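# Close the cabinet's bottom drawer fully with two arms

## Task

Shove the lowest drawer of the cabinet completely closed so that it ends up motionless, and make sure the cabinet is still upright afterwards.

## Robot and tools

Robot: two arms, left_arm and right_arm, each carrying a parallel gripper. Two cameras, both wrist-mounted: cam_left_wrist and cam_right_wrist, each 672x504 pixels. The cabinet and its bottom drawer are what you work on. Nothing may end up off the table, and the cabinet must not tip over.

Frames. The scene frame has its origin at table-top height, midway between the nominal arm bases. +z points up, +x points out over the table, and left_arm sits on the +y side; image left and right do not follow these names. Calibrated bases in the scene frame: left_arm at (+0.015, +0.347, 0) m with quat_wxyz (+1.000, 0, 0, +0.007); right_arm at (-0.016, -0.297, 0) m with quat_wxyz (+1.000, 0, 0, +0.015). Both bases have +z as up. Every hand reading, velocity, target and offset for an arm is expressed in that arm's own base frame. Printed positions can be a few cm off, more at long reach.

Gripper geometry. The fingers point along the gripper's +z axis and close along its y axis. end_effector_position is the point between the closed pads, about 2 cm behind the fingertips. Closing the fingers pushes the tips roughly 10 mm further along +z.

Row layout (shared by both motion tools). A row is one flat list of 14 numbers, each in [-1, 1]. The first 7 are for left_arm and the last 7 for right_arm, each group ordered dx, dy, dz, rx, ry, rz, opening. You must give all 14 even when only one arm moves.
- dx, dy, dz are offsets along the arm's base axes. 1.0 equals 0.6 m. If the length of dx, dy, dz together exceeds 1.0, it may be shortened along its line.
- rx, ry, rz form one rotation vector, applied about the Hand target's position. 1.0 equals 180 degrees.
- All six pose values are offsets from the arm's Hand target at the start of the action or move. They are not measured from the previous row. Repeating an offset therefore moves the arm further. Six zeros re-command the current Hand target.
- opening is absolute: +1 is fully open (0.084 m), -1 is closed. A 0 is a real command (half open), so resend the current value to leave the gripper unchanged.

execute_actions(actions, cameras). actions is a list of actions. Each action is a table of up to 15 rows, each row held for one 1/30 s step; if you give fewer rows, the last one is held until all 15 steps are done. Each action lasts 0.5 s. An empty list returns only the state and images. cameras selects which images come back: null or ["all"] gives all, [] gives none, and an unknown name makes the call invalid.

move(target, speed, blend, opening_speed, blocking, cameras). Drives each gripper along a straight line toward an offset target.
- target is one 14-number row, or a list of up to 15 rows. Every row is an offset from the same starting Hand targets.
- speed is in m/s, from 0.002 to 1, default 0.25. Rotation is capped at twice that value in rad/s. Give one number, or one per target.
- blend is in metres and rounds corners between listed targets.
- opening_speed is how fast the opening changes, in units per second on the -1 to +1 scale, minimum 0.2.
- blocking=false returns after about 0.5 s while the move keeps running.
- A move lasts at least 0.5 s and at most 10 s in total. It does not avoid obstacles, and a faster move hits harder.
- The result adds a move: line. Endings are done, off_target, moving, held or fault. limits=paced means the commanded pose was clipped; limits=held means a check withheld steps. Done means the arm is at rest within 3 mm and 2 degrees of its target; it says nothing about contact.

Other tools.
- wait(seconds, 0 to 10) lets time pass while each arm keeps its last command.
- stop brakes a running move.
- zoom_image(camera, region=[x0,y0,x1,y1]) enlarges part of the latest image from cam_left_wrist or cam_right_wrist; the region can be at most 504x504 pixels.
- clear_fault(arm) must be called after a torque fault is reported before that arm will move again.
- finished_scene(scene) ends the scene for good; call it only once the drawer is shut and still.

Control behaviour. On each step the commanded pose is clipped to within 70 mm and 16 degrees of the measured pose, so the gripper may settle short. The next command, even six zeros, asks for the target again; if it still falls short, send the missing distance as an offset. An arm blocked by an object keeps pressing. To release the push, command its Hand target back past the gripper. Joints are capped at 3.14 rad/s.

Reading results. The result gives Hand target, end_effector_position, quaternion and velocities, Joint positions (the last value is the gripper opening in m), Joint torques (positive means toward larger joint values, and they include the arm's own weight), grip_measured, and Tool commands. A line reading "within noise" means the arm is still. Action calls also list some per-step positions. Watch for MOTOR HOT once a motor passes 65 °C; at 80 °C the arm brakes for 30 to 60 s or more.

Avoid the following.
- Pushing hard or fast: contact torque at a joint's limit causes a TORQUE FAULT. Limits in N m: waist and shoulder 44.8; elbow and forearm roll 27.6; wrist pitch 14.9; wrist roll 15.5.
- Keeping a motor at its torque limit for 1 s, which also faults the arm.
- Driving an arm at an unreachable pose, which heats its motors.
- Bringing the arms close to each other or letting them collide.
- Slamming the drawer or tipping the cabinet: push the drawer face steadily and slowly until it stops, then back the gripper off.
- Ending the scene before checking that the drawer is closed and not moving.

Each tool is called by a JSON object that holds its "api" and its "payload", one argument or row to a line.

## Session

{"api": "execute_actions", "payload": {
  "actions": []
}}

Scene clock: 0.00 s.
left_arm: end_effector_position=(+0.3156, -0.2313, +0.2258) grip_measured=+1.00 end_effector_quat_wxyz=(+0.006, -0.618, +0.739, -0.268) | right_arm: end_effector_position=(+0.6526, -0.2582, +0.2854) grip_measured=+1.00 end_effector_quat_wxyz=(+0.040, +0.760, -0.615, +0.206)
Joint positions: left_arm=[-0.596 -0.65 -0.35 -0.281 0.489 1.366 0.084] | right_arm=[-0.313 0.533 -1.896 -0.259 1.014 1.147 0.084]
Joint velocities: within noise
Joint torques (N m): no reading
Motor temperatures (°C): left_arm=[33 26 34 31 32 29] | right_arm=[23 37 27 32 30 30]
Hand target: left_arm +0.3156, -0.2313, +0.2258; +0.006, -0.618, +0.739, -0.268 | right_arm +0.6526, -0.2582, +0.2854; +0.040, +0.760, -0.615, +0.206
Tool commands: left_gripper/opening=+1.0 right_gripper/opening=+1.0

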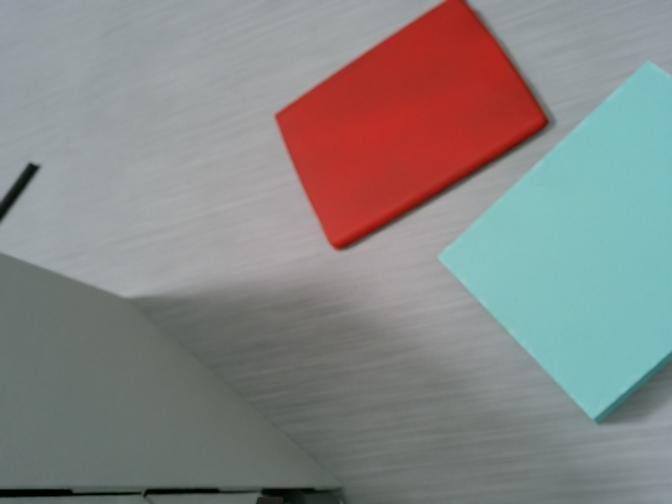

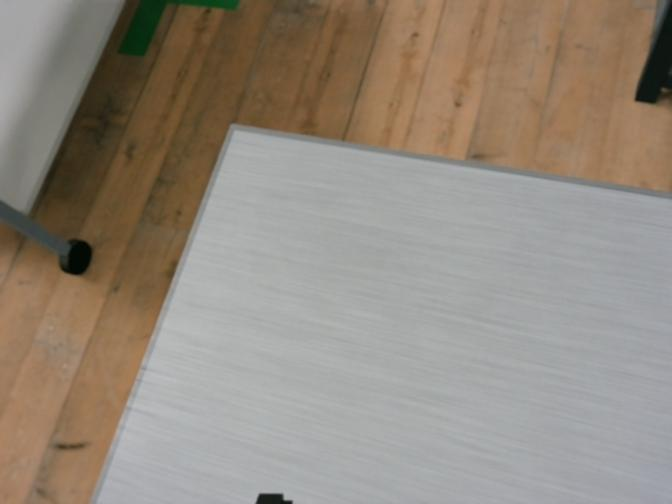

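{"api": "move", "payload": {
  "target": [-0.1,0.25,0.3,0,0,0,1,0,0,0.15,0.37,0,0,1],
  "speed": 0.4
}}

Scene clock: 26.87 s.
left_arm: end_effector_position=(+0.2556, -0.0813, +0.4058) grip_measured=+1.00 end_effector_quat_wxyz=(+0.006, -0.618, +0.739, -0.268) | right_arm: end_effector_position=(+0.6520, -0.2576, +0.3751) grip_measured=+1.00 end_effector_quat_wxyz=(-0.440, +0.607, -0.659, -0.054)
Joint positions: left_arm=[0.071 -1.058 -0.712 -0.429 1.434 1.805 0.084] | right_arm=[-0.672 0.962 -2.698 0.922 1.646 1.099 0.084]
Joint torques (N m): left_arm=[5.91 5.13 -17.3 -3.71 0.1 1.64] | right_arm=[-5.05 -29.06 -24.58 3.54 -0.03 1.85]
Hand target: left_arm +0.2556, -0.0813, +0.4058; +0.006, -0.618, +0.739, -0.268 | right_arm +0.6526, -0.2582, +0.3754; -0.384, +0.657, -0.627, -0.166
Off the commanded pose: left_arm 0.000 m, 0 deg | right_arm 0.001 m, 16 deg.
elbow stopped short (right arm): the move would have taken joint 3 (elbow) straighter than the controller allows.
move: off_target (right_arm); limits=paced

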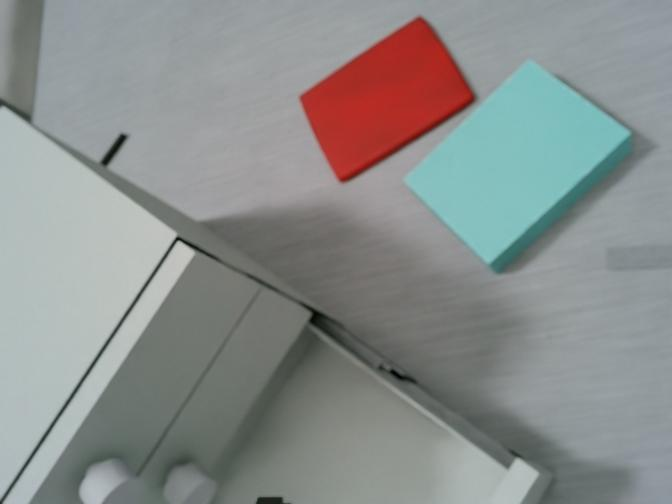

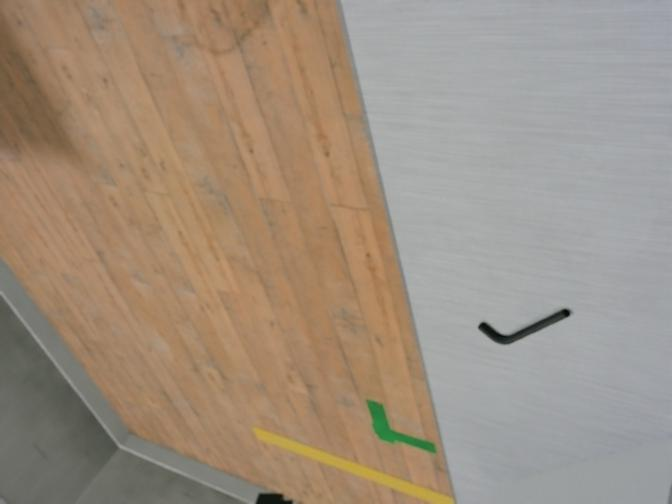

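{"api": "move", "payload": {
  "target": [-0.05,0.28,0.08,0,0,0,-1,0,0,0,0,0,0,-1],
  "speed": 0.4
}}

{"api": "zoom_image", "payload": {
  "camera": "cam_left_wrist",
  "region": [0, 0, 504, 504]
}}

Scene clock: 37.13 s.
left_arm: end_effector_position=(+0.2255, +0.0867, +0.4538) grip_measured=-1.00 end_effector_quat_wxyz=(+0.006, -0.618, +0.739, -0.268) | right_arm: end_effector_position=(+0.6520, -0.2577, +0.3751) grip_measured=-1.00 end_effector_quat_wxyz=(-0.440, +0.607, -0.659, -0.054)
Joint positions: left_arm=[0.982 -0.753 -1.073 -0.56 1.924 2.558 0] | right_arm=[-0.672 0.962 -2.698 0.923 1.646 1.099 0]
Joint torques (N m): left_arm=[6.05 1.93 -15.99 -4.08 1.3 1.61] | right_arm=[-3.62 -29.06 -21.95 3.91 -2.56 1.8]
Hand target: left_arm +0.2256, +0.0867, +0.4538; +0.006, -0.618, +0.739, -0.268 | right_arm +0.6526, -0.2582, +0.3754; -0.384, +0.657, -0.627, -0.166
Off the commanded pose: left_arm 0.000 m, 0 deg | right_arm 0.001 m, 16 deg.
elbow stopped short (right arm): the move would have taken joint 3 (elbow) straighter than the controller allows.
move: off_target (right_arm)

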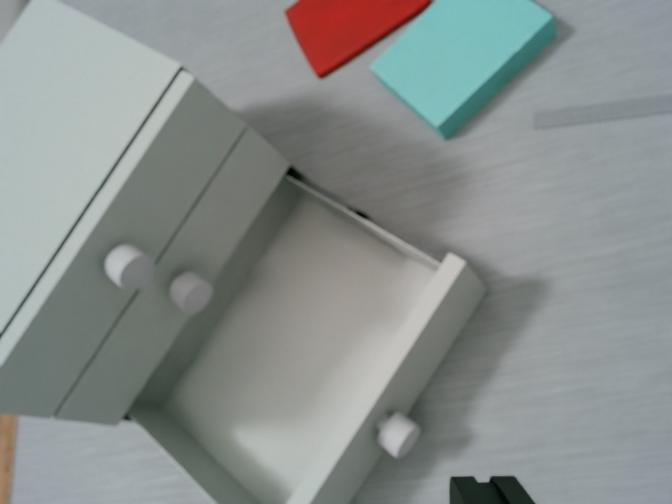

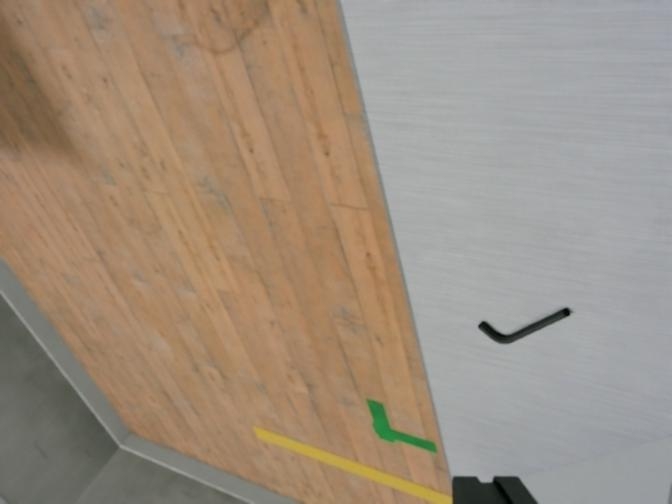

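Scaled by 1.000.

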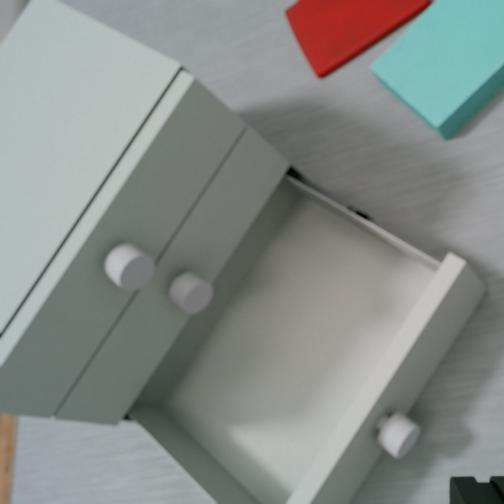

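{"api": "move", "payload": {
  "target": [0.086,0.045,-0.423,-0.175,0.078,0.2515,-1,-0.3,-0.1,0.05,-0.1,0,0,-1],
  "speed": 0.35
}}

Scene clock: 116.50 s.
left_arm: end_effector_position=(+0.2771, +0.1137, +0.2000) grip_measured=-1.00 end_effector_quat_wxyz=(+0.143, +0.857, -0.345, +0.356) | right_arm: end_effector_position=(+0.4726, -0.3181, +0.4054) grip_measured=-1.00 end_effector_quat_wxyz=(-0.276, +0.709, -0.646, -0.065)
Joint positions: left_arm=[0.948 -0.601 -0.377 -0.829 1.254 2.1 0] | right_arm=[-0.849 0.614 -2.417 0.585 1.951 0.81 0]
Joint torques (N m): left_arm=[-6.44 -1.64 -14.39 -3.7 -3.52 1.64] | right_arm=[-5.56 -39.68 -14.13 -0.98 -2.51 -2.06]
Hand target: left_arm +0.2772, +0.1137, +0.2000; +0.143, +0.857, -0.345, +0.356 | right_arm +0.4726, -0.3182, +0.4054; -0.276, +0.709, -0.646, -0.065
Off the commanded pose: left_arm 0.000 m, 0 deg | right_arm 0.000 m, 0 deg.
move: done

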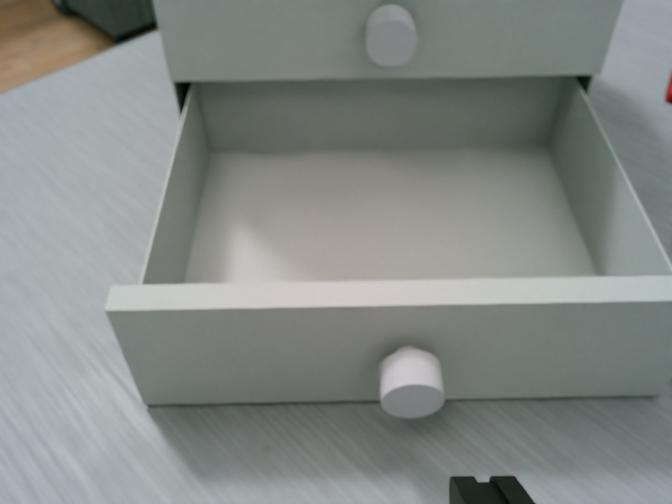

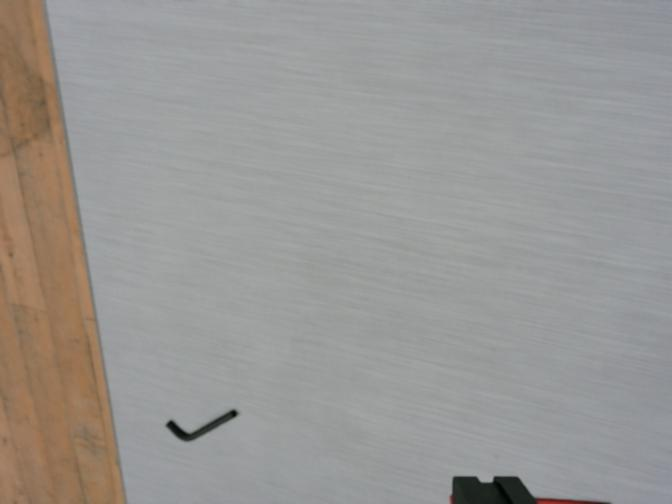

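{"api": "move", "payload": {
  "target": [0.08,-0.085,-0.233,0,0,0,-1,0,0,0,0,0,0,-1],
  "speed": 0.2,
  "cameras": ["cam_left_wrist"]
}}

Scene clock: 138.87 s.
left_arm: end_effector_position=(+0.3251, +0.0627, +0.0602) grip_measured=-1.00 end_effector_quat_wxyz=(+0.143, +0.857, -0.345, +0.356) | right_arm: end_effector_position=(+0.4726, -0.3182, +0.4054) grip_measured=-1.00 end_effector_quat_wxyz=(-0.276, +0.709, -0.646, -0.065)
Joint positions: left_arm=[0.561 -0.138 -0.31 -1.353 0.78 2.502 0] | right_arm=[-0.849 0.614 -2.416 0.585 1.951 0.81 0]
Joint torques (N m): left_arm=[-6.3 -6.39 -13.08 -3.02 -2.96 1.78] | right_arm=[-4.67 -39.73 -14.57 -0.84 -2.63 -1.93]
Hand target: left_arm +0.3252, +0.0627, +0.0602; +0.143, +0.857, -0.345, +0.356 | right_arm +0.4726, -0.3182, +0.4054; -0.276, +0.709, -0.646, -0.065
Off the commanded pose: left_arm 0.000 m, 0 deg | right_arm 0.000 m, 0 deg.
move: done
Images, in order (width x height): cam_left_wrist 672x504.

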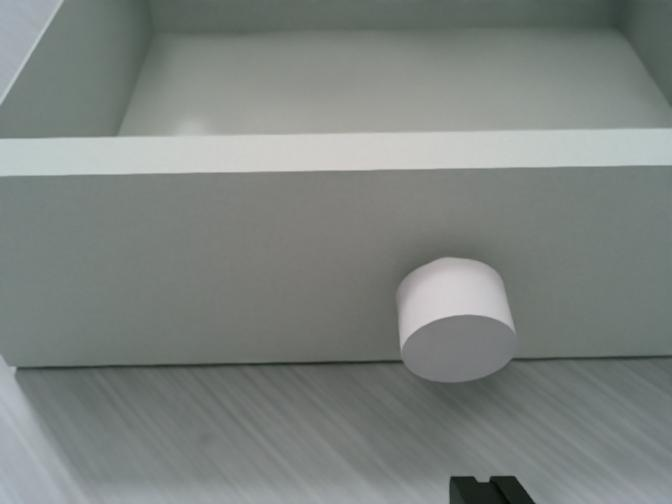

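{"api": "move", "payload": {
  "target": [0.144,-0.1388,0,0,0,0,-1,0,0,0,0,0,0,-1],
  "speed": 0.06,
  "cameras": ["cam_left_wrist"]
}}

Scene clock: 152.53 s.
left_arm: end_effector_position=(+0.4115, -0.0206, +0.0602) grip_measured=-1.00 end_effector_quat_wxyz=(+0.143, +0.857, -0.345, +0.355) | right_arm: end_effector_position=(+0.4726, -0.3182, +0.4054) grip_measured=-1.00 end_effector_quat_wxyz=(-0.276, +0.709, -0.646, -0.065)
Joint positions: left_arm=[0.14 0.02 -0.487 -1.699 0.596 2.459 0] | right_arm=[-0.849 0.614 -2.416 0.585 1.951 0.81 0]
Joint torques (N m): left_arm=[-7.41 -10.03 -14.41 -2.85 -2.51 -0.72] | right_arm=[-3.23 -39.38 -16.48 -0.89 -2.23 -1.96]
Hand target: left_arm +0.4116, -0.0206, +0.0602; +0.143, +0.857, -0.345, +0.356 | right_arm +0.4726, -0.3182, +0.4054; -0.276, +0.709, -0.646, -0.065
Off the commanded pose: left_arm 0.000 m, 0 deg | right_arm 0.000 m, 0 deg.
move: done
Images, in order (width x height): cam_left_wrist 672x504.

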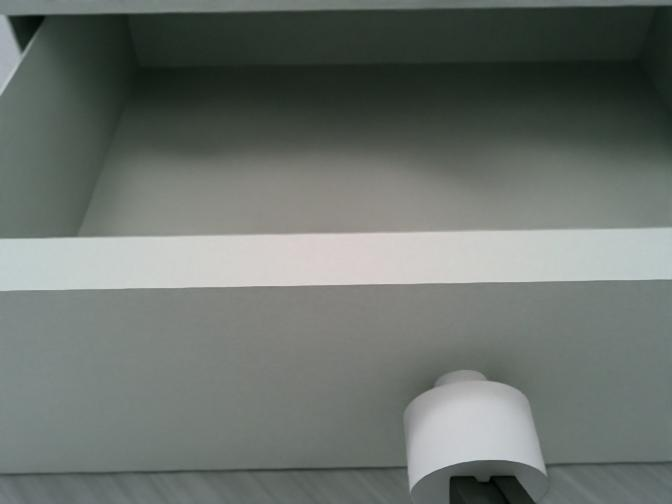

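{"api": "move", "payload": {
  "target": [0.102,-0.0983,0,0,0,0,-1,0,0,0,0,0,0,-1],
  "speed": 0.07,
  "cameras": ["cam_left_wrist"]
}}

Scene clock: 164.00 s.
left_arm: end_effector_position=(+0.4727, -0.0795, +0.0602) grip_measured=-1.00 end_effector_quat_wxyz=(+0.143, +0.857, -0.345, +0.356) | right_arm: end_effector_position=(+0.4726, -0.3182, +0.4054) grip_measured=-1.00 end_effector_quat_wxyz=(-0.276, +0.709, -0.646, -0.065)
Joint positions: left_arm=[-0.061 0.176 -0.69 -1.831 0.494 2.406 0] | right_arm=[-0.849 0.614 -2.416 0.585 1.951 0.81 0]
Joint torques (N m): left_arm=[-7.18 -13.24 -14.89 -2.75 -2.54 -1.62] | right_arm=[-2.37 -39.17 -17.14 -0.94 -2.09 -1.79]
Hand target: left_arm +0.4728, -0.0796, +0.0602; +0.143, +0.857, -0.345, +0.356 | right_arm +0.4726, -0.3182, +0.4054; -0.276, +0.709, -0.646, -0.065
Off the commanded pose: left_arm 0.000 m, 0 deg | right_arm 0.000 m, 0 deg.
move: done
Images, in order (width x height): cam_left_wrist 672x504.

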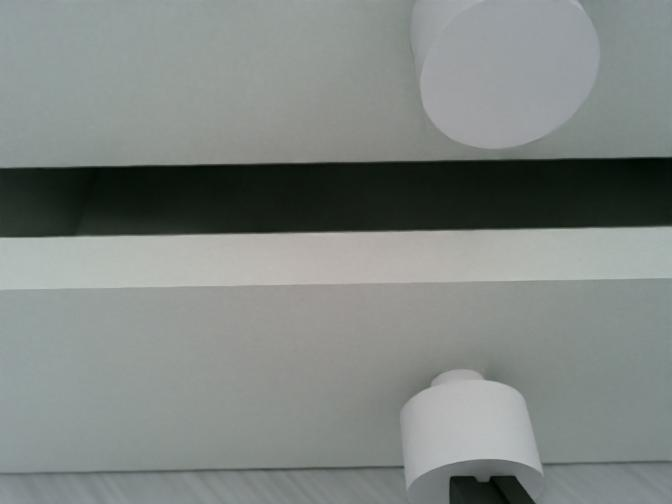

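{"api": "move", "payload": {
  "target": [0.0372,-0.0359,0,0,0,0,-1,0,0,0,0,0,0,-1],
  "speed": 0.05,
  "cameras": ["cam_left_wrist"]
}}

Scene clock: 177.07 s.
left_arm: end_effector_position=(+0.4950, -0.1011, +0.0602) grip_measured=-1.00 end_effector_quat_wxyz=(+0.143, +0.857, -0.345, +0.356) | right_arm: end_effector_position=(+0.4726, -0.3182, +0.4054) grip_measured=-1.00 end_effector_quat_wxyz=(-0.276, +0.709, -0.646, -0.065)
Joint positions: left_arm=[-0.118 0.236 -0.774 -1.853 0.46 2.375 0] | right_arm=[-0.849 0.614 -2.416 0.585 1.951 0.81 0]
Joint torques (N m): left_arm=[-7.1 -14.98 -15.4 -2.63 -2.56 -1.61] | right_arm=[-1.61 -39.18 -18.11 -0.95 -2.16 -1.8]
Hand target: left_arm +0.4951, -0.1011, +0.0602; +0.143, +0.857, -0.345, +0.356 | right_arm +0.4726, -0.3182, +0.4054; -0.276, +0.709, -0.646, -0.065
Off the commanded pose: left_arm 0.000 m, 0 deg | right_arm 0.000 m, 0 deg.
move: done
Images, in order (width x height): cam_left_wrist 672x504.

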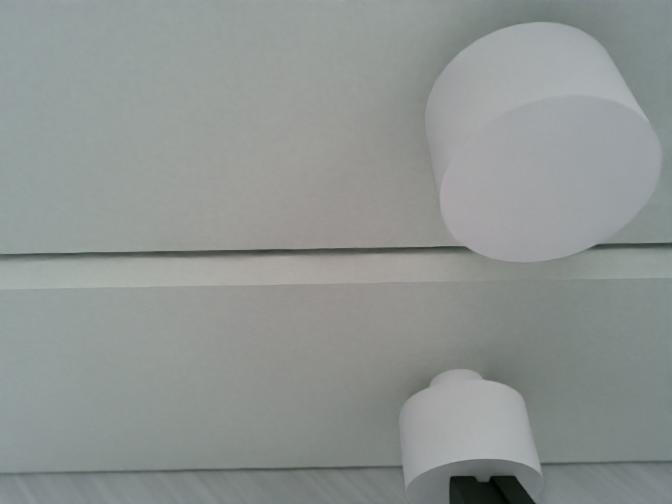

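{"api": "move", "payload": {
  "target": [0.018,-0.0174,0,0,0,0,-1,0,0,0,0,0,0,-1],
  "speed": 0.03,
  "cameras": ["cam_left_wrist"]
}}

Scene clock: 184.13 s.
left_arm: end_effector_position=(+0.5054, -0.1114, +0.0598) grip_measured=-1.00 end_effector_quat_wxyz=(+0.143, +0.857, -0.345, +0.355) | right_arm: end_effector_position=(+0.4726, -0.3182, +0.4054) grip_measured=-1.00 end_effector_quat_wxyz=(-0.276, +0.709, -0.646, -0.065)
Joint positions: left_arm=[-0.144 0.266 -0.815 -1.858 0.444 2.356 0] | right_arm=[-0.849 0.614 -2.416 0.585 1.951 0.81 0]
Joint torques (N m): left_arm=[-28.6 -26.6 -34.51 -3.39 10.94 -1.53] | right_arm=[-1.04 -39.06 -18.77 -1.08 -1.97 -1.91]
Hand target: left_arm +0.5059, -0.1115, +0.0602; +0.143, +0.857, -0.345, +0.356 | right_arm +0.4726, -0.3182, +0.4054; -0.276, +0.709, -0.646, -0.065
Off the commanded pose: left_arm 0.001 m, 0 deg | right_arm 0.000 m, 0 deg.
move: done
Images, in order (width x height): cam_left_wrist 672x504.

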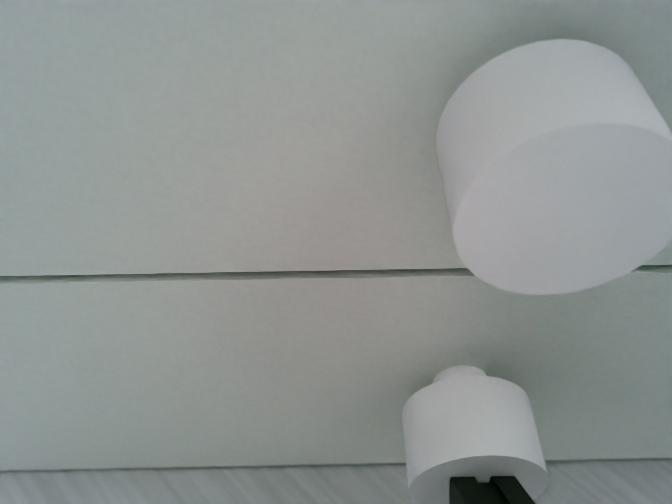

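{"api": "move", "payload": {
  "target": [-0.096,0.0925,0.0,0,0,0,-1,0,0,0,0,0,0,-1],
  "speed": 0.15,
  "cameras": ["cam_left_wrist"]
}}

Scene clock: 190.33 s.
left_arm: end_effector_position=(+0.4483, -0.0561, +0.0602) grip_measured=-1.00 end_effector_quat_wxyz=(+0.143, +0.857, -0.345, +0.356) | right_arm: end_effector_position=(+0.4726, -0.3182, +0.4054) grip_measured=-1.00 end_effector_quat_wxyz=(-0.276, +0.709, -0.646, -0.065)
Joint positions: left_arm=[0.011 0.111 -0.604 -1.791 0.533 2.433 0] | right_arm=[-0.849 0.614 -2.416 0.585 1.951 0.81 0]
Joint torques (N m): left_arm=[6.33 -21.29 -9.47 2.73 2.88 -1.71] | right_arm=[0.17 -39.06 -19.61 -0.62 -1.83 -1.72]
Motor temperatures (°C): left_arm=[33 27 39 31 33 29] | right_arm=[23 38 28 32 30 30]
Hand target: left_arm +0.4483, -0.0560, +0.0602; +0.143, +0.857, -0.345, +0.356 | right_arm +0.4726, -0.3182, +0.4054; -0.276, +0.709, -0.646, -0.065
Off the commanded pose: left_arm 0.000 m, 0 deg | right_arm 0.000 m, 0 deg.
move: done
Images, in order (width x height): cam_left_wrist 672x504.

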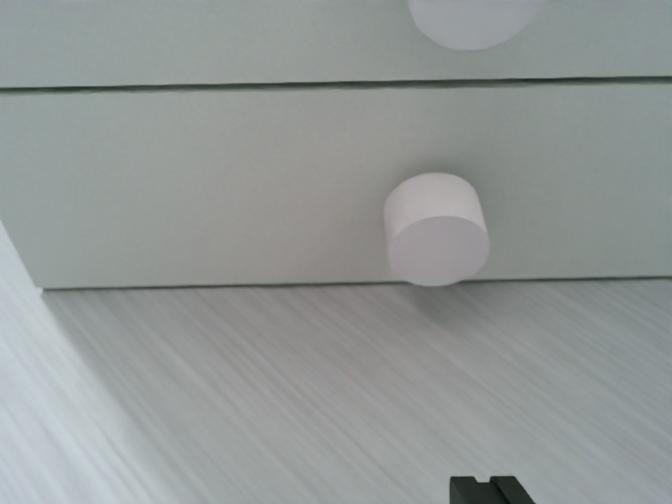

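Closed and flush.

{"api": "finished_scene", "payload": {
  "scene": 1
}}

The scene is finished: the task was done.


## Next scene

The same job, from a new start.

{"api": "execute_actions", "payload": {
  "actions": []
}}

Scene clock: 0.00 s.
left_arm: end_effector_position=(+0.0055, -0.3569, +0.1379) grip_measured=+1.00 end_effector_quat_wxyz=(-0.437, +0.377, +0.777, +0.250) | right_arm: end_effector_position=(+0.2168, -0.0195, +0.3972) grip_measured=+1.00 end_effector_quat_wxyz=(-0.314, -0.055, +0.946, -0.057)
Joint positions: left_arm=[-1.321 0.56 -1.452 -0.321 1.905 2.788 0.084] | right_arm=[0.061 -0.31 -1.291 -0.135 2.24 3.038 0.084]
Joint velocities: within noise
Joint torques (N m): no reading
Motor temperatures (°C): left_arm=[32 26 34 30 31 28] | right_arm=[23 36 26 31 29 29]
Hand target: left_arm +0.0055, -0.3569, +0.1379; -0.437, +0.377, +0.777, +0.250 | right_arm +0.2168, -0.0195, +0.3972; -0.314, -0.055, +0.946, -0.057
Tool commands: left_gripper/opening=+1.0 right_gripper/opening=+1.0

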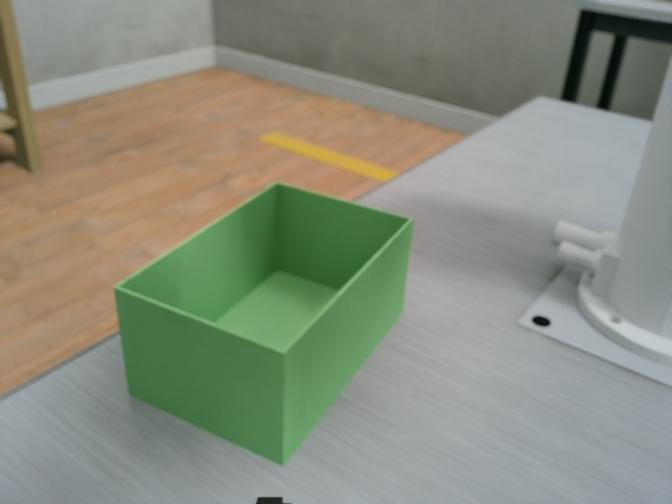

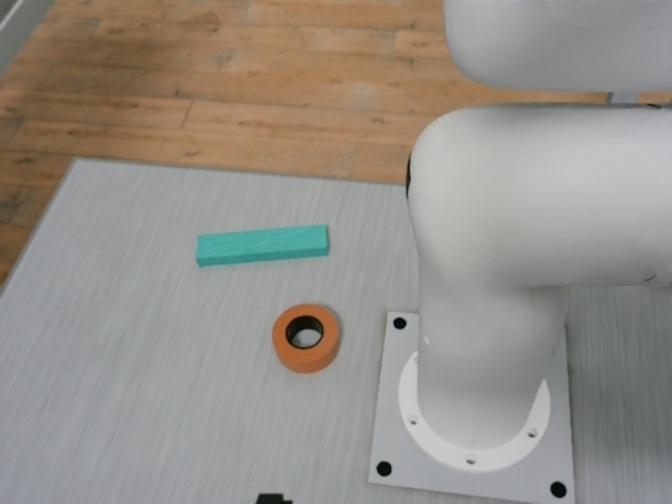

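{"api": "move", "payload": {
  "target": [0.25,0.25,0.4,0,0,-0.69,-1,0,0,0.05,0,0,-0.97,-1],
  "speed": 0.6
}}

Scene clock: 26.73 s.
left_arm: end_effector_position=(+0.0259, -0.3375, +0.1704) grip_measured=-1.00 end_effector_quat_wxyz=(-0.397, +0.484, +0.715, +0.311) | right_arm: end_effector_position=(+0.2173, -0.0196, +0.4015) grip_measured=-1.00 end_effector_quat_wxyz=(-0.321, +0.132, +0.938, +0.006)
Joint positions: left_arm=[-1.394 0.523 -1.501 -0.131 2.027 2.947 0] | right_arm=[-0.122 -0.285 -1.33 0.029 2.267 3.31 0]
Joint torques (N m): left_arm=[5.77 -19.79 -11.61 -2.99 -1.48 -1.64] | right_arm=[4.31 -17.43 -14.67 -2.14 -1.5 -1.81]
Hand target: left_arm +0.0259, -0.3375, +0.1704; -0.397, +0.484, +0.715, +0.311 (not the last commanded pose) | right_arm +0.2173, -0.0196, +0.4015; -0.320, +0.132, +0.938, +0.006 (not the last commanded pose)
Off the commanded pose: left_arm 0.277 m, 108 deg | right_arm 0.026 m, 152 deg.
move: held (left_arm, right_arm; a check stopped the path); limits=held
pose unreachable (left arm): on one or more control steps of this call, first in action 0 (counted from 0), this arm could not follow its commanded pose, so it was not sent that pose on those steps. It may still have moved: this result reports where it is.
cause: moving toward the commanded pose would bring a part of the arm too close to another arm (a part of this arm just beyond joint 4 (forearm roll) and a part of the right arm just beyond its joint 2 (shoulder), along the way the arms are being sent, or toward where that arm still pushes).
pose unreachable (right arm): on one or more control steps of this call, first in action 0 (counted from 0), this arm could not follow its commanded pose, so it was not sent that pose on those steps. It may still have moved: this result reports where it is.
cause: moving toward the commanded pose would bring a part of the arm too close to another arm (a part of this arm just beyond joint 2 (shoulder) and a part of the left arm just beyond its joint 4 (forearm roll), along the way the arms are being sent, or toward where that arm still pushes).

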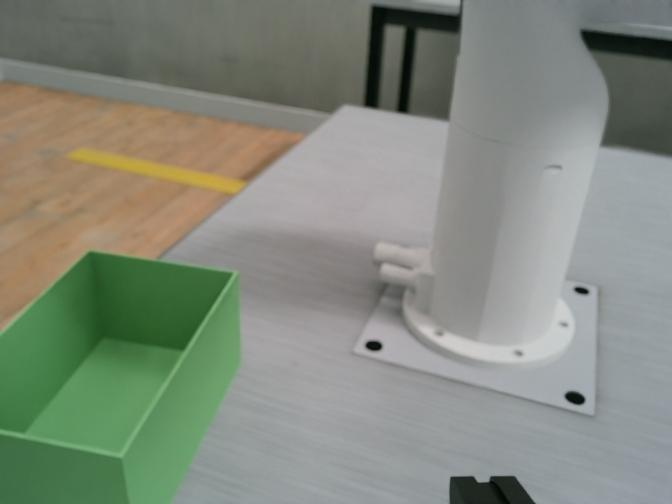

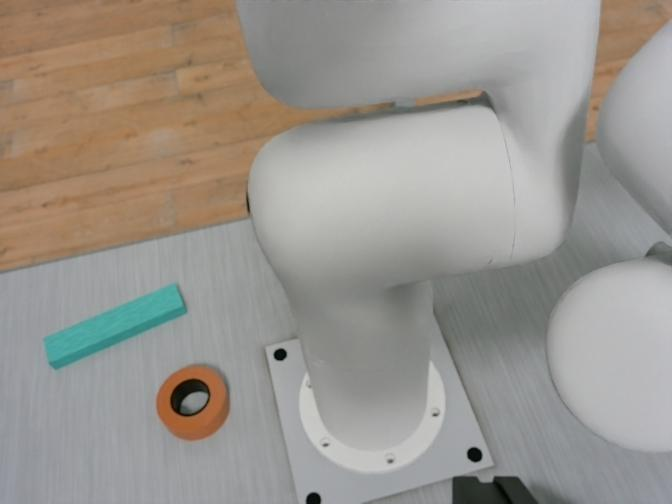

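{"api": "move", "payload": {
  "target": [
    [0.25,0.1,0.3,0,0,0,-1,0,0,0,0,0,0,-1],
    [0.3,0.35,0.4,0,0,-0.6,-1,0,0,0,0,0,0,-1]
  ],
  "speed": 0.5
}}

Scene clock: 37.47 s.
left_arm: end_effector_position=(+0.2059, -0.1275, +0.4104) grip_measured=-1.00 end_effector_quat_wxyz=(+0.018, +0.863, +0.029, +0.504) | right_arm: end_effector_position=(+0.2173, -0.0196, +0.4015) grip_measured=-1.00 end_effector_quat_wxyz=(-0.320, +0.132, +0.938, +0.006)
Joint positions: left_arm=[-1.854 -1.346 -0.437 1.096 1.917 4.696 0] | right_arm=[-0.122 -0.285 -1.33 0.029 2.266 3.31 0]
Joint torques (N m): left_arm=[-6.05 -0.58 -12.78 4.03 1.86 1.75] | right_arm=[3.98 -19.66 -19.1 -1.6 -0.84 -1.82]
Hand target: left_arm +0.2059, -0.1275, +0.4104; +0.018, +0.863, +0.029, +0.504 | right_arm +0.2173, -0.0196, +0.4015; -0.320, +0.132, +0.938, +0.006
Off the commanded pose: left_arm 0.000 m, 0 deg | right_arm 0.000 m, 0 deg.
move: done; limits=paced

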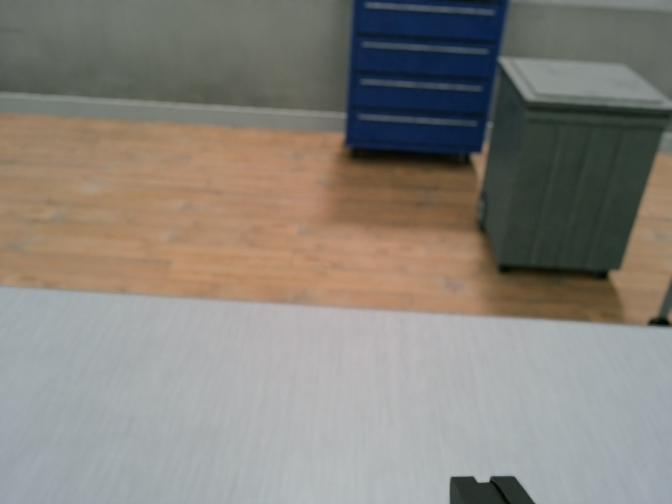

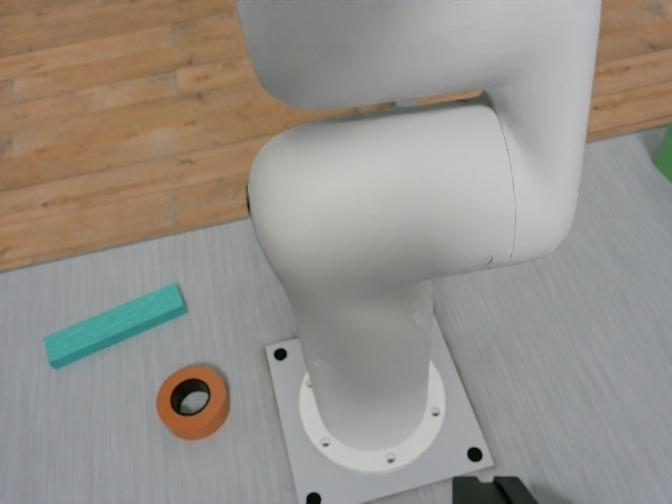

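{"api": "move", "payload": {
  "target": [0,0,0,0,0,-0.3,-1,0,0,0.05,0,0,-0.83,-1],
  "speed": 0.7
}}

Scene clock: 48.53 s.
left_arm: end_effector_position=(+0.2057, -0.1278, +0.4111) grip_measured=-1.00 end_effector_quat_wxyz=(+0.218, +0.801, -0.365, +0.423) | right_arm: end_effector_position=(+0.2173, -0.0196, +0.4315) grip_measured=-1.00 end_effector_quat_wxyz=(-0.079, +0.940, +0.120, +0.311)
Joint positions: left_arm=[-2.365 -2.062 -0.435 1.12 1.964 5.532 0] | right_arm=[-0.828 -1.252 -0.707 0.606 1.67 5.353 0]
Joint torques (N m): left_arm=[-6.01 -1.85 -8.28 -1.69 -0.17 1.77] | right_arm=[4.52 -1.83 -23.62 -0.91 -3.23 1.85]
Hand target: left_arm +0.2059, -0.1275, +0.4104; +0.245, +0.782, -0.366, +0.440 | right_arm +0.2173, -0.0196, +0.4315; -0.078, +0.940, +0.120, +0.311
Off the commanded pose: left_arm 0.001 m, 4 deg | right_arm 0.000 m, 0 deg.
joint sent to its limit (left arm) — joint 2 (shoulder), lower limit. The joint targets are off in orientation, not in position.
move: off_target (left_arm)

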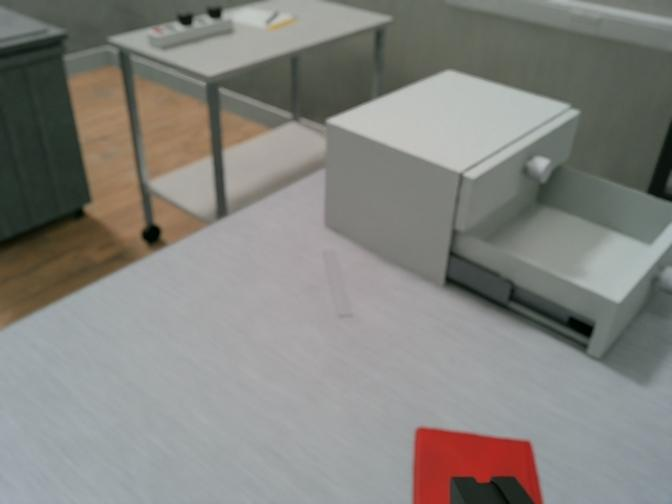

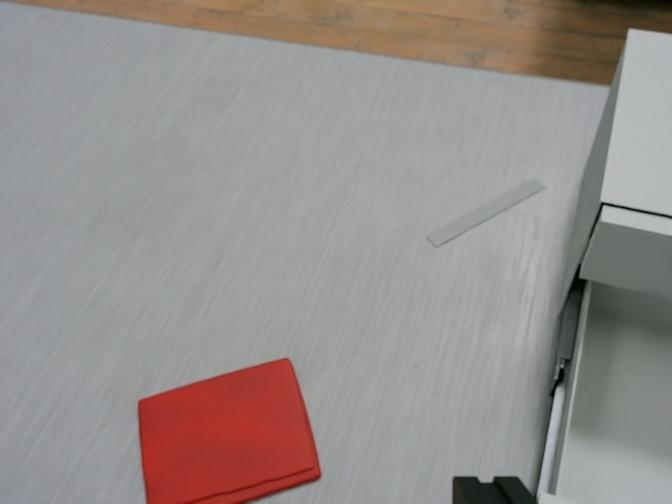

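{"api": "move", "payload": {
  "target": [0,0,0,0,0,0.06,-1,-0.028,-0.283,-0.3,-0.0196,-0.0455,-0.1217,-1],
  "speed": 0.4
}}

Scene clock: 84.77 s.
left_arm: end_effector_position=(+0.2059, -0.1275, +0.4104) grip_measured=-1.00 end_effector_quat_wxyz=(+0.202, +0.813, -0.291, +0.462) | right_arm: end_effector_position=(+0.2005, -0.1894, +0.2515) grip_measured=-1.00 end_effector_quat_wxyz=(+0.019, +0.923, -0.046, +0.382)
Joint positions: left_arm=[-2.249 -2.053 -0.348 1.156 1.893 5.424 0] | right_arm=[-1.318 -1.241 -0.145 0.795 1.192 4.83 0]
Joint torques (N m): left_arm=[5.64 15.4 -6.93 3.54 -5.78 -1.58] | right_arm=[4.53 8.36 -27.61 2.61 -2.56 -2.07]
Hand target: left_arm +0.2059, -0.1275, +0.4104; +0.202, +0.813, -0.291, +0.462 | right_arm +0.2005, -0.1894, +0.2515; +0.019, +0.923, -0.046, +0.382
Off the commanded pose: left_arm 0.000 m, 0 deg | right_arm 0.000 m, 0 deg.
move: done

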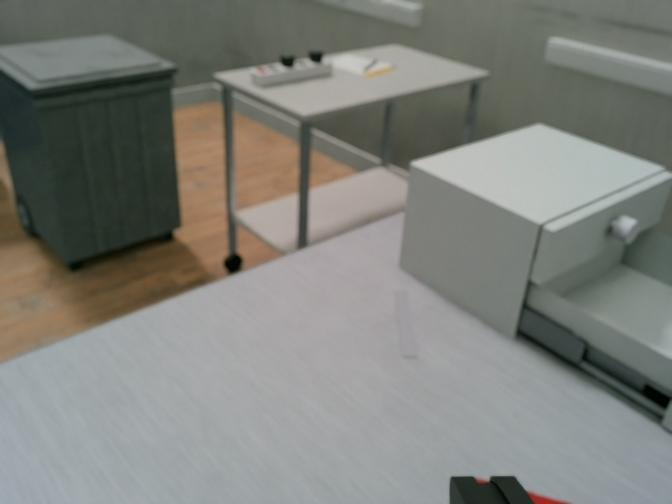

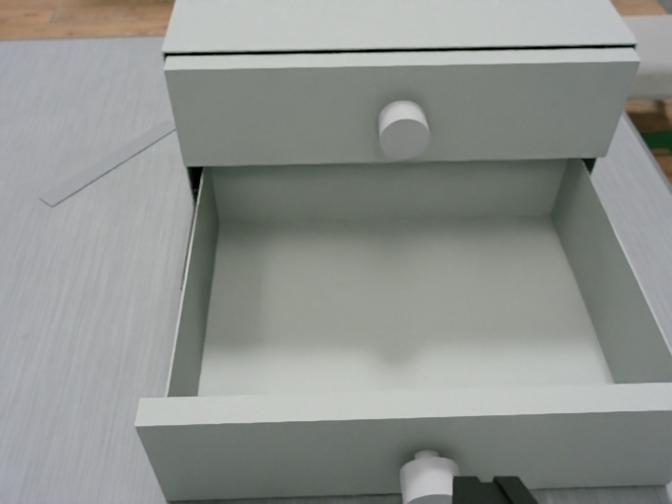

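{"api": "move", "payload": {
  "target": [
    [0,0,0,0,0,0,-1,0.059,-0.029,-0.319,0,0,0,-1],
    [0,0,0,0,0,0,-1,0.159,-0.035,-0.319,0,0,0,-1],
    [0,0,0,0,0,0,-1,0.433,-0.052,-0.319,0,0,0,-1]
  ],
  "speed": [0.25,0.07,0.09],
  "blend": [0.015,0.01,0],
  "cameras": ["cam_right_wrist"]
}}

Scene clock: 108.63 s.
left_arm: end_effector_position=(+0.2059, -0.1275, +0.4104) grip_measured=-1.00 end_effector_quat_wxyz=(+0.202, +0.813, -0.291, +0.462) | right_arm: end_effector_position=(+0.2031, -0.1893, +0.2169) grip_measured=-1.00 end_effector_quat_wxyz=(+0.018, +0.923, -0.046, +0.381)
Joint positions: left_arm=[-2.249 -2.053 -0.348 1.156 1.893 5.424 0] | right_arm=[-1.27 -1.223 -0.06 0.824 1.09 4.786 0]
Joint torques (N m): left_arm=[3.35 14.5 -9.11 3 -5.05 -1.33] | right_arm=[-4.74 -5.6 -27.78 -1.38 -0.09 2.06]
Hand target: left_arm +0.2059, -0.1275, +0.4104; +0.202, +0.813, -0.291, +0.462 | right_arm +0.2031, -0.1893, +0.2169; +0.018, +0.923, -0.046, +0.381 (not the last commanded pose)
Off the commanded pose: left_arm 0.000 m, 0 deg | right_arm 0.303 m, 0 deg.
move: held (right_arm; a check stopped the path); path passed 0 of 3 targets; limits=held
pose unreachable (right arm): on one or more control steps of this call, first in action 0 (counted from 0), this arm could not follow its commanded pose, so it was not sent that pose on those steps. It may still have moved: this result reports where it is.
cause: moving toward the commanded pose would bring two parts of the arm too close to each other (joints 2 (shoulder) to 4 (forearm roll) lie between them).
Images, in order (width x height): cam_right_wrist 672x504.

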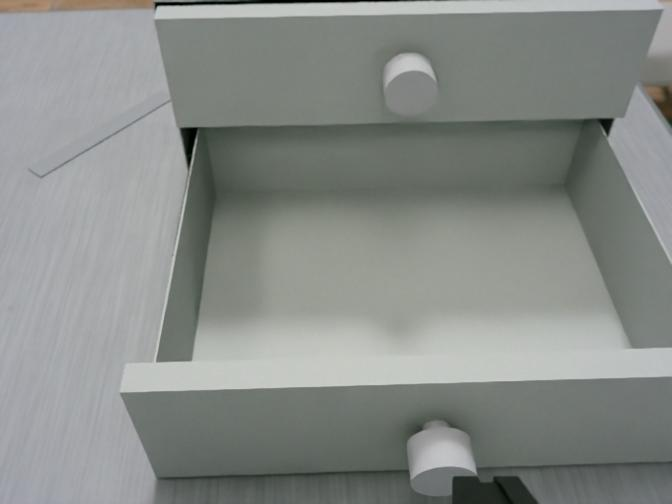

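{"api": "move", "payload": {
  "target": [
    [0,0,0,0,0,0,-1,0.08,-0.033,-0.02,0,0,0,-1],
    [0,0,0,0,0,0,-1,0.08,-0.033,-0.262,0,0,0,-1]
  ],
  "speed": [0.2,0.2],
  "cameras": ["cam_right_wrist"]
}}

Scene clock: 144.07 s.
left_arm: end_effector_position=(+0.2059, -0.1275, +0.4104) grip_measured=-1.00 end_effector_quat_wxyz=(+0.202, +0.813, -0.291, +0.462) | right_arm: end_effector_position=(+0.2511, -0.2091, +0.0597) grip_measured=-1.00 end_effector_quat_wxyz=(+0.018, +0.923, -0.046, +0.381)
Joint positions: left_arm=[-2.249 -2.053 -0.348 1.156 1.893 5.424 0] | right_arm=[-0.892 -0.272 -0.179 1.831 0.549 3.785 0]
Joint torques (N m): left_arm=[0.67 13.6 -9.01 2.41 -4.13 -0.9] | right_arm=[-4.61 -2.62 -19.51 1.91 1.12 -1.98]
Hand target: left_arm +0.2059, -0.1275, +0.4104; +0.202, +0.813, -0.291, +0.462 | right_arm +0.2511, -0.2091, +0.0597; +0.018, +0.923, -0.046, +0.381
Off the commanded pose: left_arm 0.000 m, 0 deg | right_arm 0.000 m, 0 deg.
move: done
Images, in order (width x height): cam_right_wrist 672x504.

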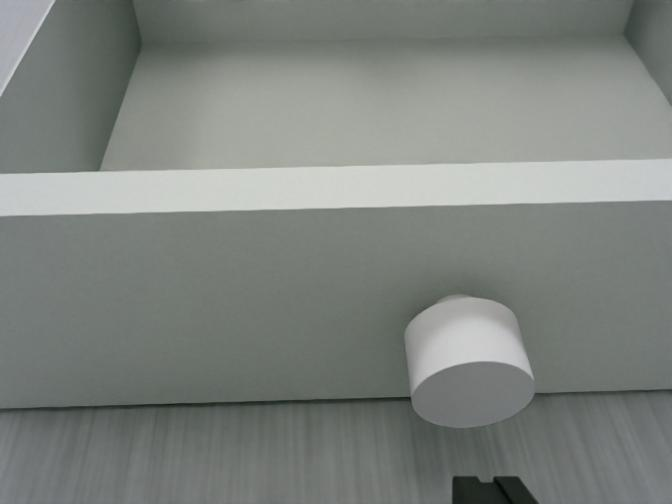

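{"api": "move", "payload": {
  "target": [
    [0,0,0,0,0,0,-1,0.1,-0.006,0,0,0,0,-1],
    [0,0,0,0,0,0,-1,0.364,-0.022,0,0,0,0,-1]
  ],
  "speed": [0.07,0.1],
  "blend": [0.01,0],
  "cameras": ["cam_right_wrist"]
}}

Scene clock: 161.00 s.
left_arm: end_effector_position=(+0.2059, -0.1275, +0.4104) grip_measured=-1.00 end_effector_quat_wxyz=(+0.202, +0.813, -0.291, +0.462) | right_arm: end_effector_position=(+0.4695, -0.2223, +0.0597) grip_measured=-1.00 end_effector_quat_wxyz=(+0.018, +0.923, -0.046, +0.381)
Joint positions: left_arm=[-2.249 -2.053 -0.348 1.156 1.893 5.424 0] | right_arm=[-0.447 0.268 -0.836 2.199 0.305 3.81 0]
Joint torques (N m): left_arm=[-2.84 12.38 -8.74 1.57 -3.04 -0.39] | right_arm=[4.93 -16.22 -23.69 -2.45 -0.6 2.12]
Hand target: left_arm +0.2059, -0.1275, +0.4104; +0.202, +0.813, -0.291, +0.462 | right_arm +0.4695, -0.2223, +0.0597; +0.018, +0.923, -0.046, +0.381
Off the commanded pose: left_arm 0.000 m, 0 deg | right_arm 0.000 m, 0 deg.
move: done
Images, in order (width x height): cam_right_wrist 672x504.

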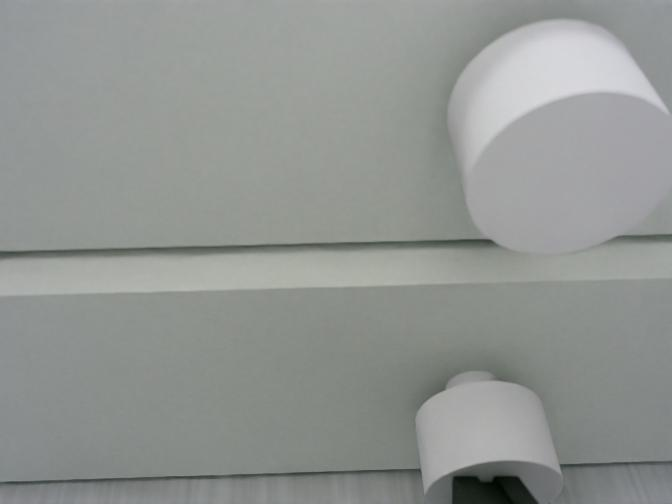

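{"api": "move", "payload": {
  "target": [0,0,0,0,0,0,-1,0.0215,-0.0013,0,0,0,0,-1],
  "speed": 0.03,
  "cameras": ["cam_right_wrist"]
}}

Scene clock: 169.17 s.
left_arm: end_effector_position=(+0.2059, -0.1275, +0.4104) grip_measured=-1.00 end_effector_quat_wxyz=(+0.202, +0.813, -0.291, +0.462) | right_arm: end_effector_position=(+0.4818, -0.2232, +0.0593) grip_measured=-1.00 end_effector_quat_wxyz=(+0.018, +0.924, -0.046, +0.380)
Joint positions: left_arm=[-2.249 -2.053 -0.348 1.156 1.893 5.424 0] | right_arm=[-0.432 0.298 -0.879 2.193 0.29 3.83 0]
Joint torques (N m): left_arm=[-4.38 11.95 -8.57 1.13 -2.32 -0.12] | right_arm=[14.25 -19.15 -45.74 -2.32 9.81 2.05]
Hand target: left_arm +0.2059, -0.1275, +0.4104; +0.202, +0.813, -0.291, +0.462 | right_arm +0.4824, -0.2231, +0.0597; +0.018, +0.923, -0.046, +0.381
Off the commanded pose: left_arm 0.000 m, 0 deg | right_arm 0.001 m, 0 deg.
move: done
Images, in order (width x height): cam_right_wrist 672x504.

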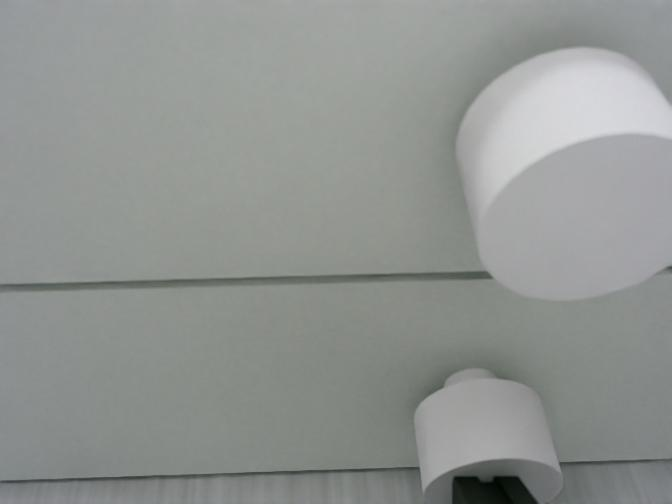

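Closed (torque rose as it seated). Retreat.

{"api": "move", "payload": {
  "target": [0,0,0,0,0,0,-1,-0.1,0.007,0,0,0,0,-1],
  "speed": 0.15,
  "cameras": ["cam_right_wrist"]
}}

Scene clock: 176.43 s.
left_arm: end_effector_position=(+0.2059, -0.1275, +0.4104) grip_measured=-1.00 end_effector_quat_wxyz=(+0.202, +0.813, -0.291, +0.462) | right_arm: end_effector_position=(+0.4224, -0.2189, +0.0597) grip_measured=-1.00 end_effector_quat_wxyz=(+0.018, +0.923, -0.046, +0.381)
Joint positions: left_arm=[-2.249 -2.053 -0.348 1.156 1.893 5.424 0] | right_arm=[-0.506 0.158 -0.682 2.2 0.356 3.756 0]
Joint torques (N m): left_arm=[-4.52 11.18 -8.46 0.66 -1.63 0.15] | right_arm=[-4.71 -27.01 -10.86 -2.38 1.22 -1.97]
Hand target: left_arm +0.2059, -0.1275, +0.4104; +0.202, +0.813, -0.291, +0.462 | right_arm +0.4224, -0.2189, +0.0597; +0.018, +0.923, -0.046, +0.381
Off the commanded pose: left_arm 0.000 m, 0 deg | right_arm 0.000 m, 0 deg.
move: done
Images, in order (width x height): cam_right_wrist 672x504.

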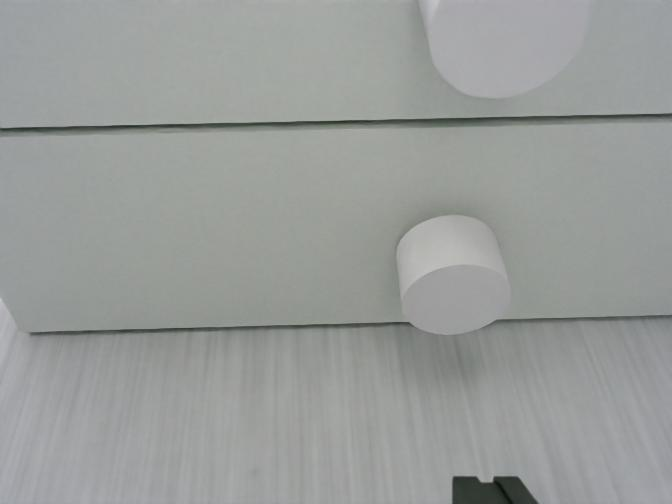

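{"api": "finished_scene", "payload": {
  "scene": 2
}}

The scene is finished: the task was done.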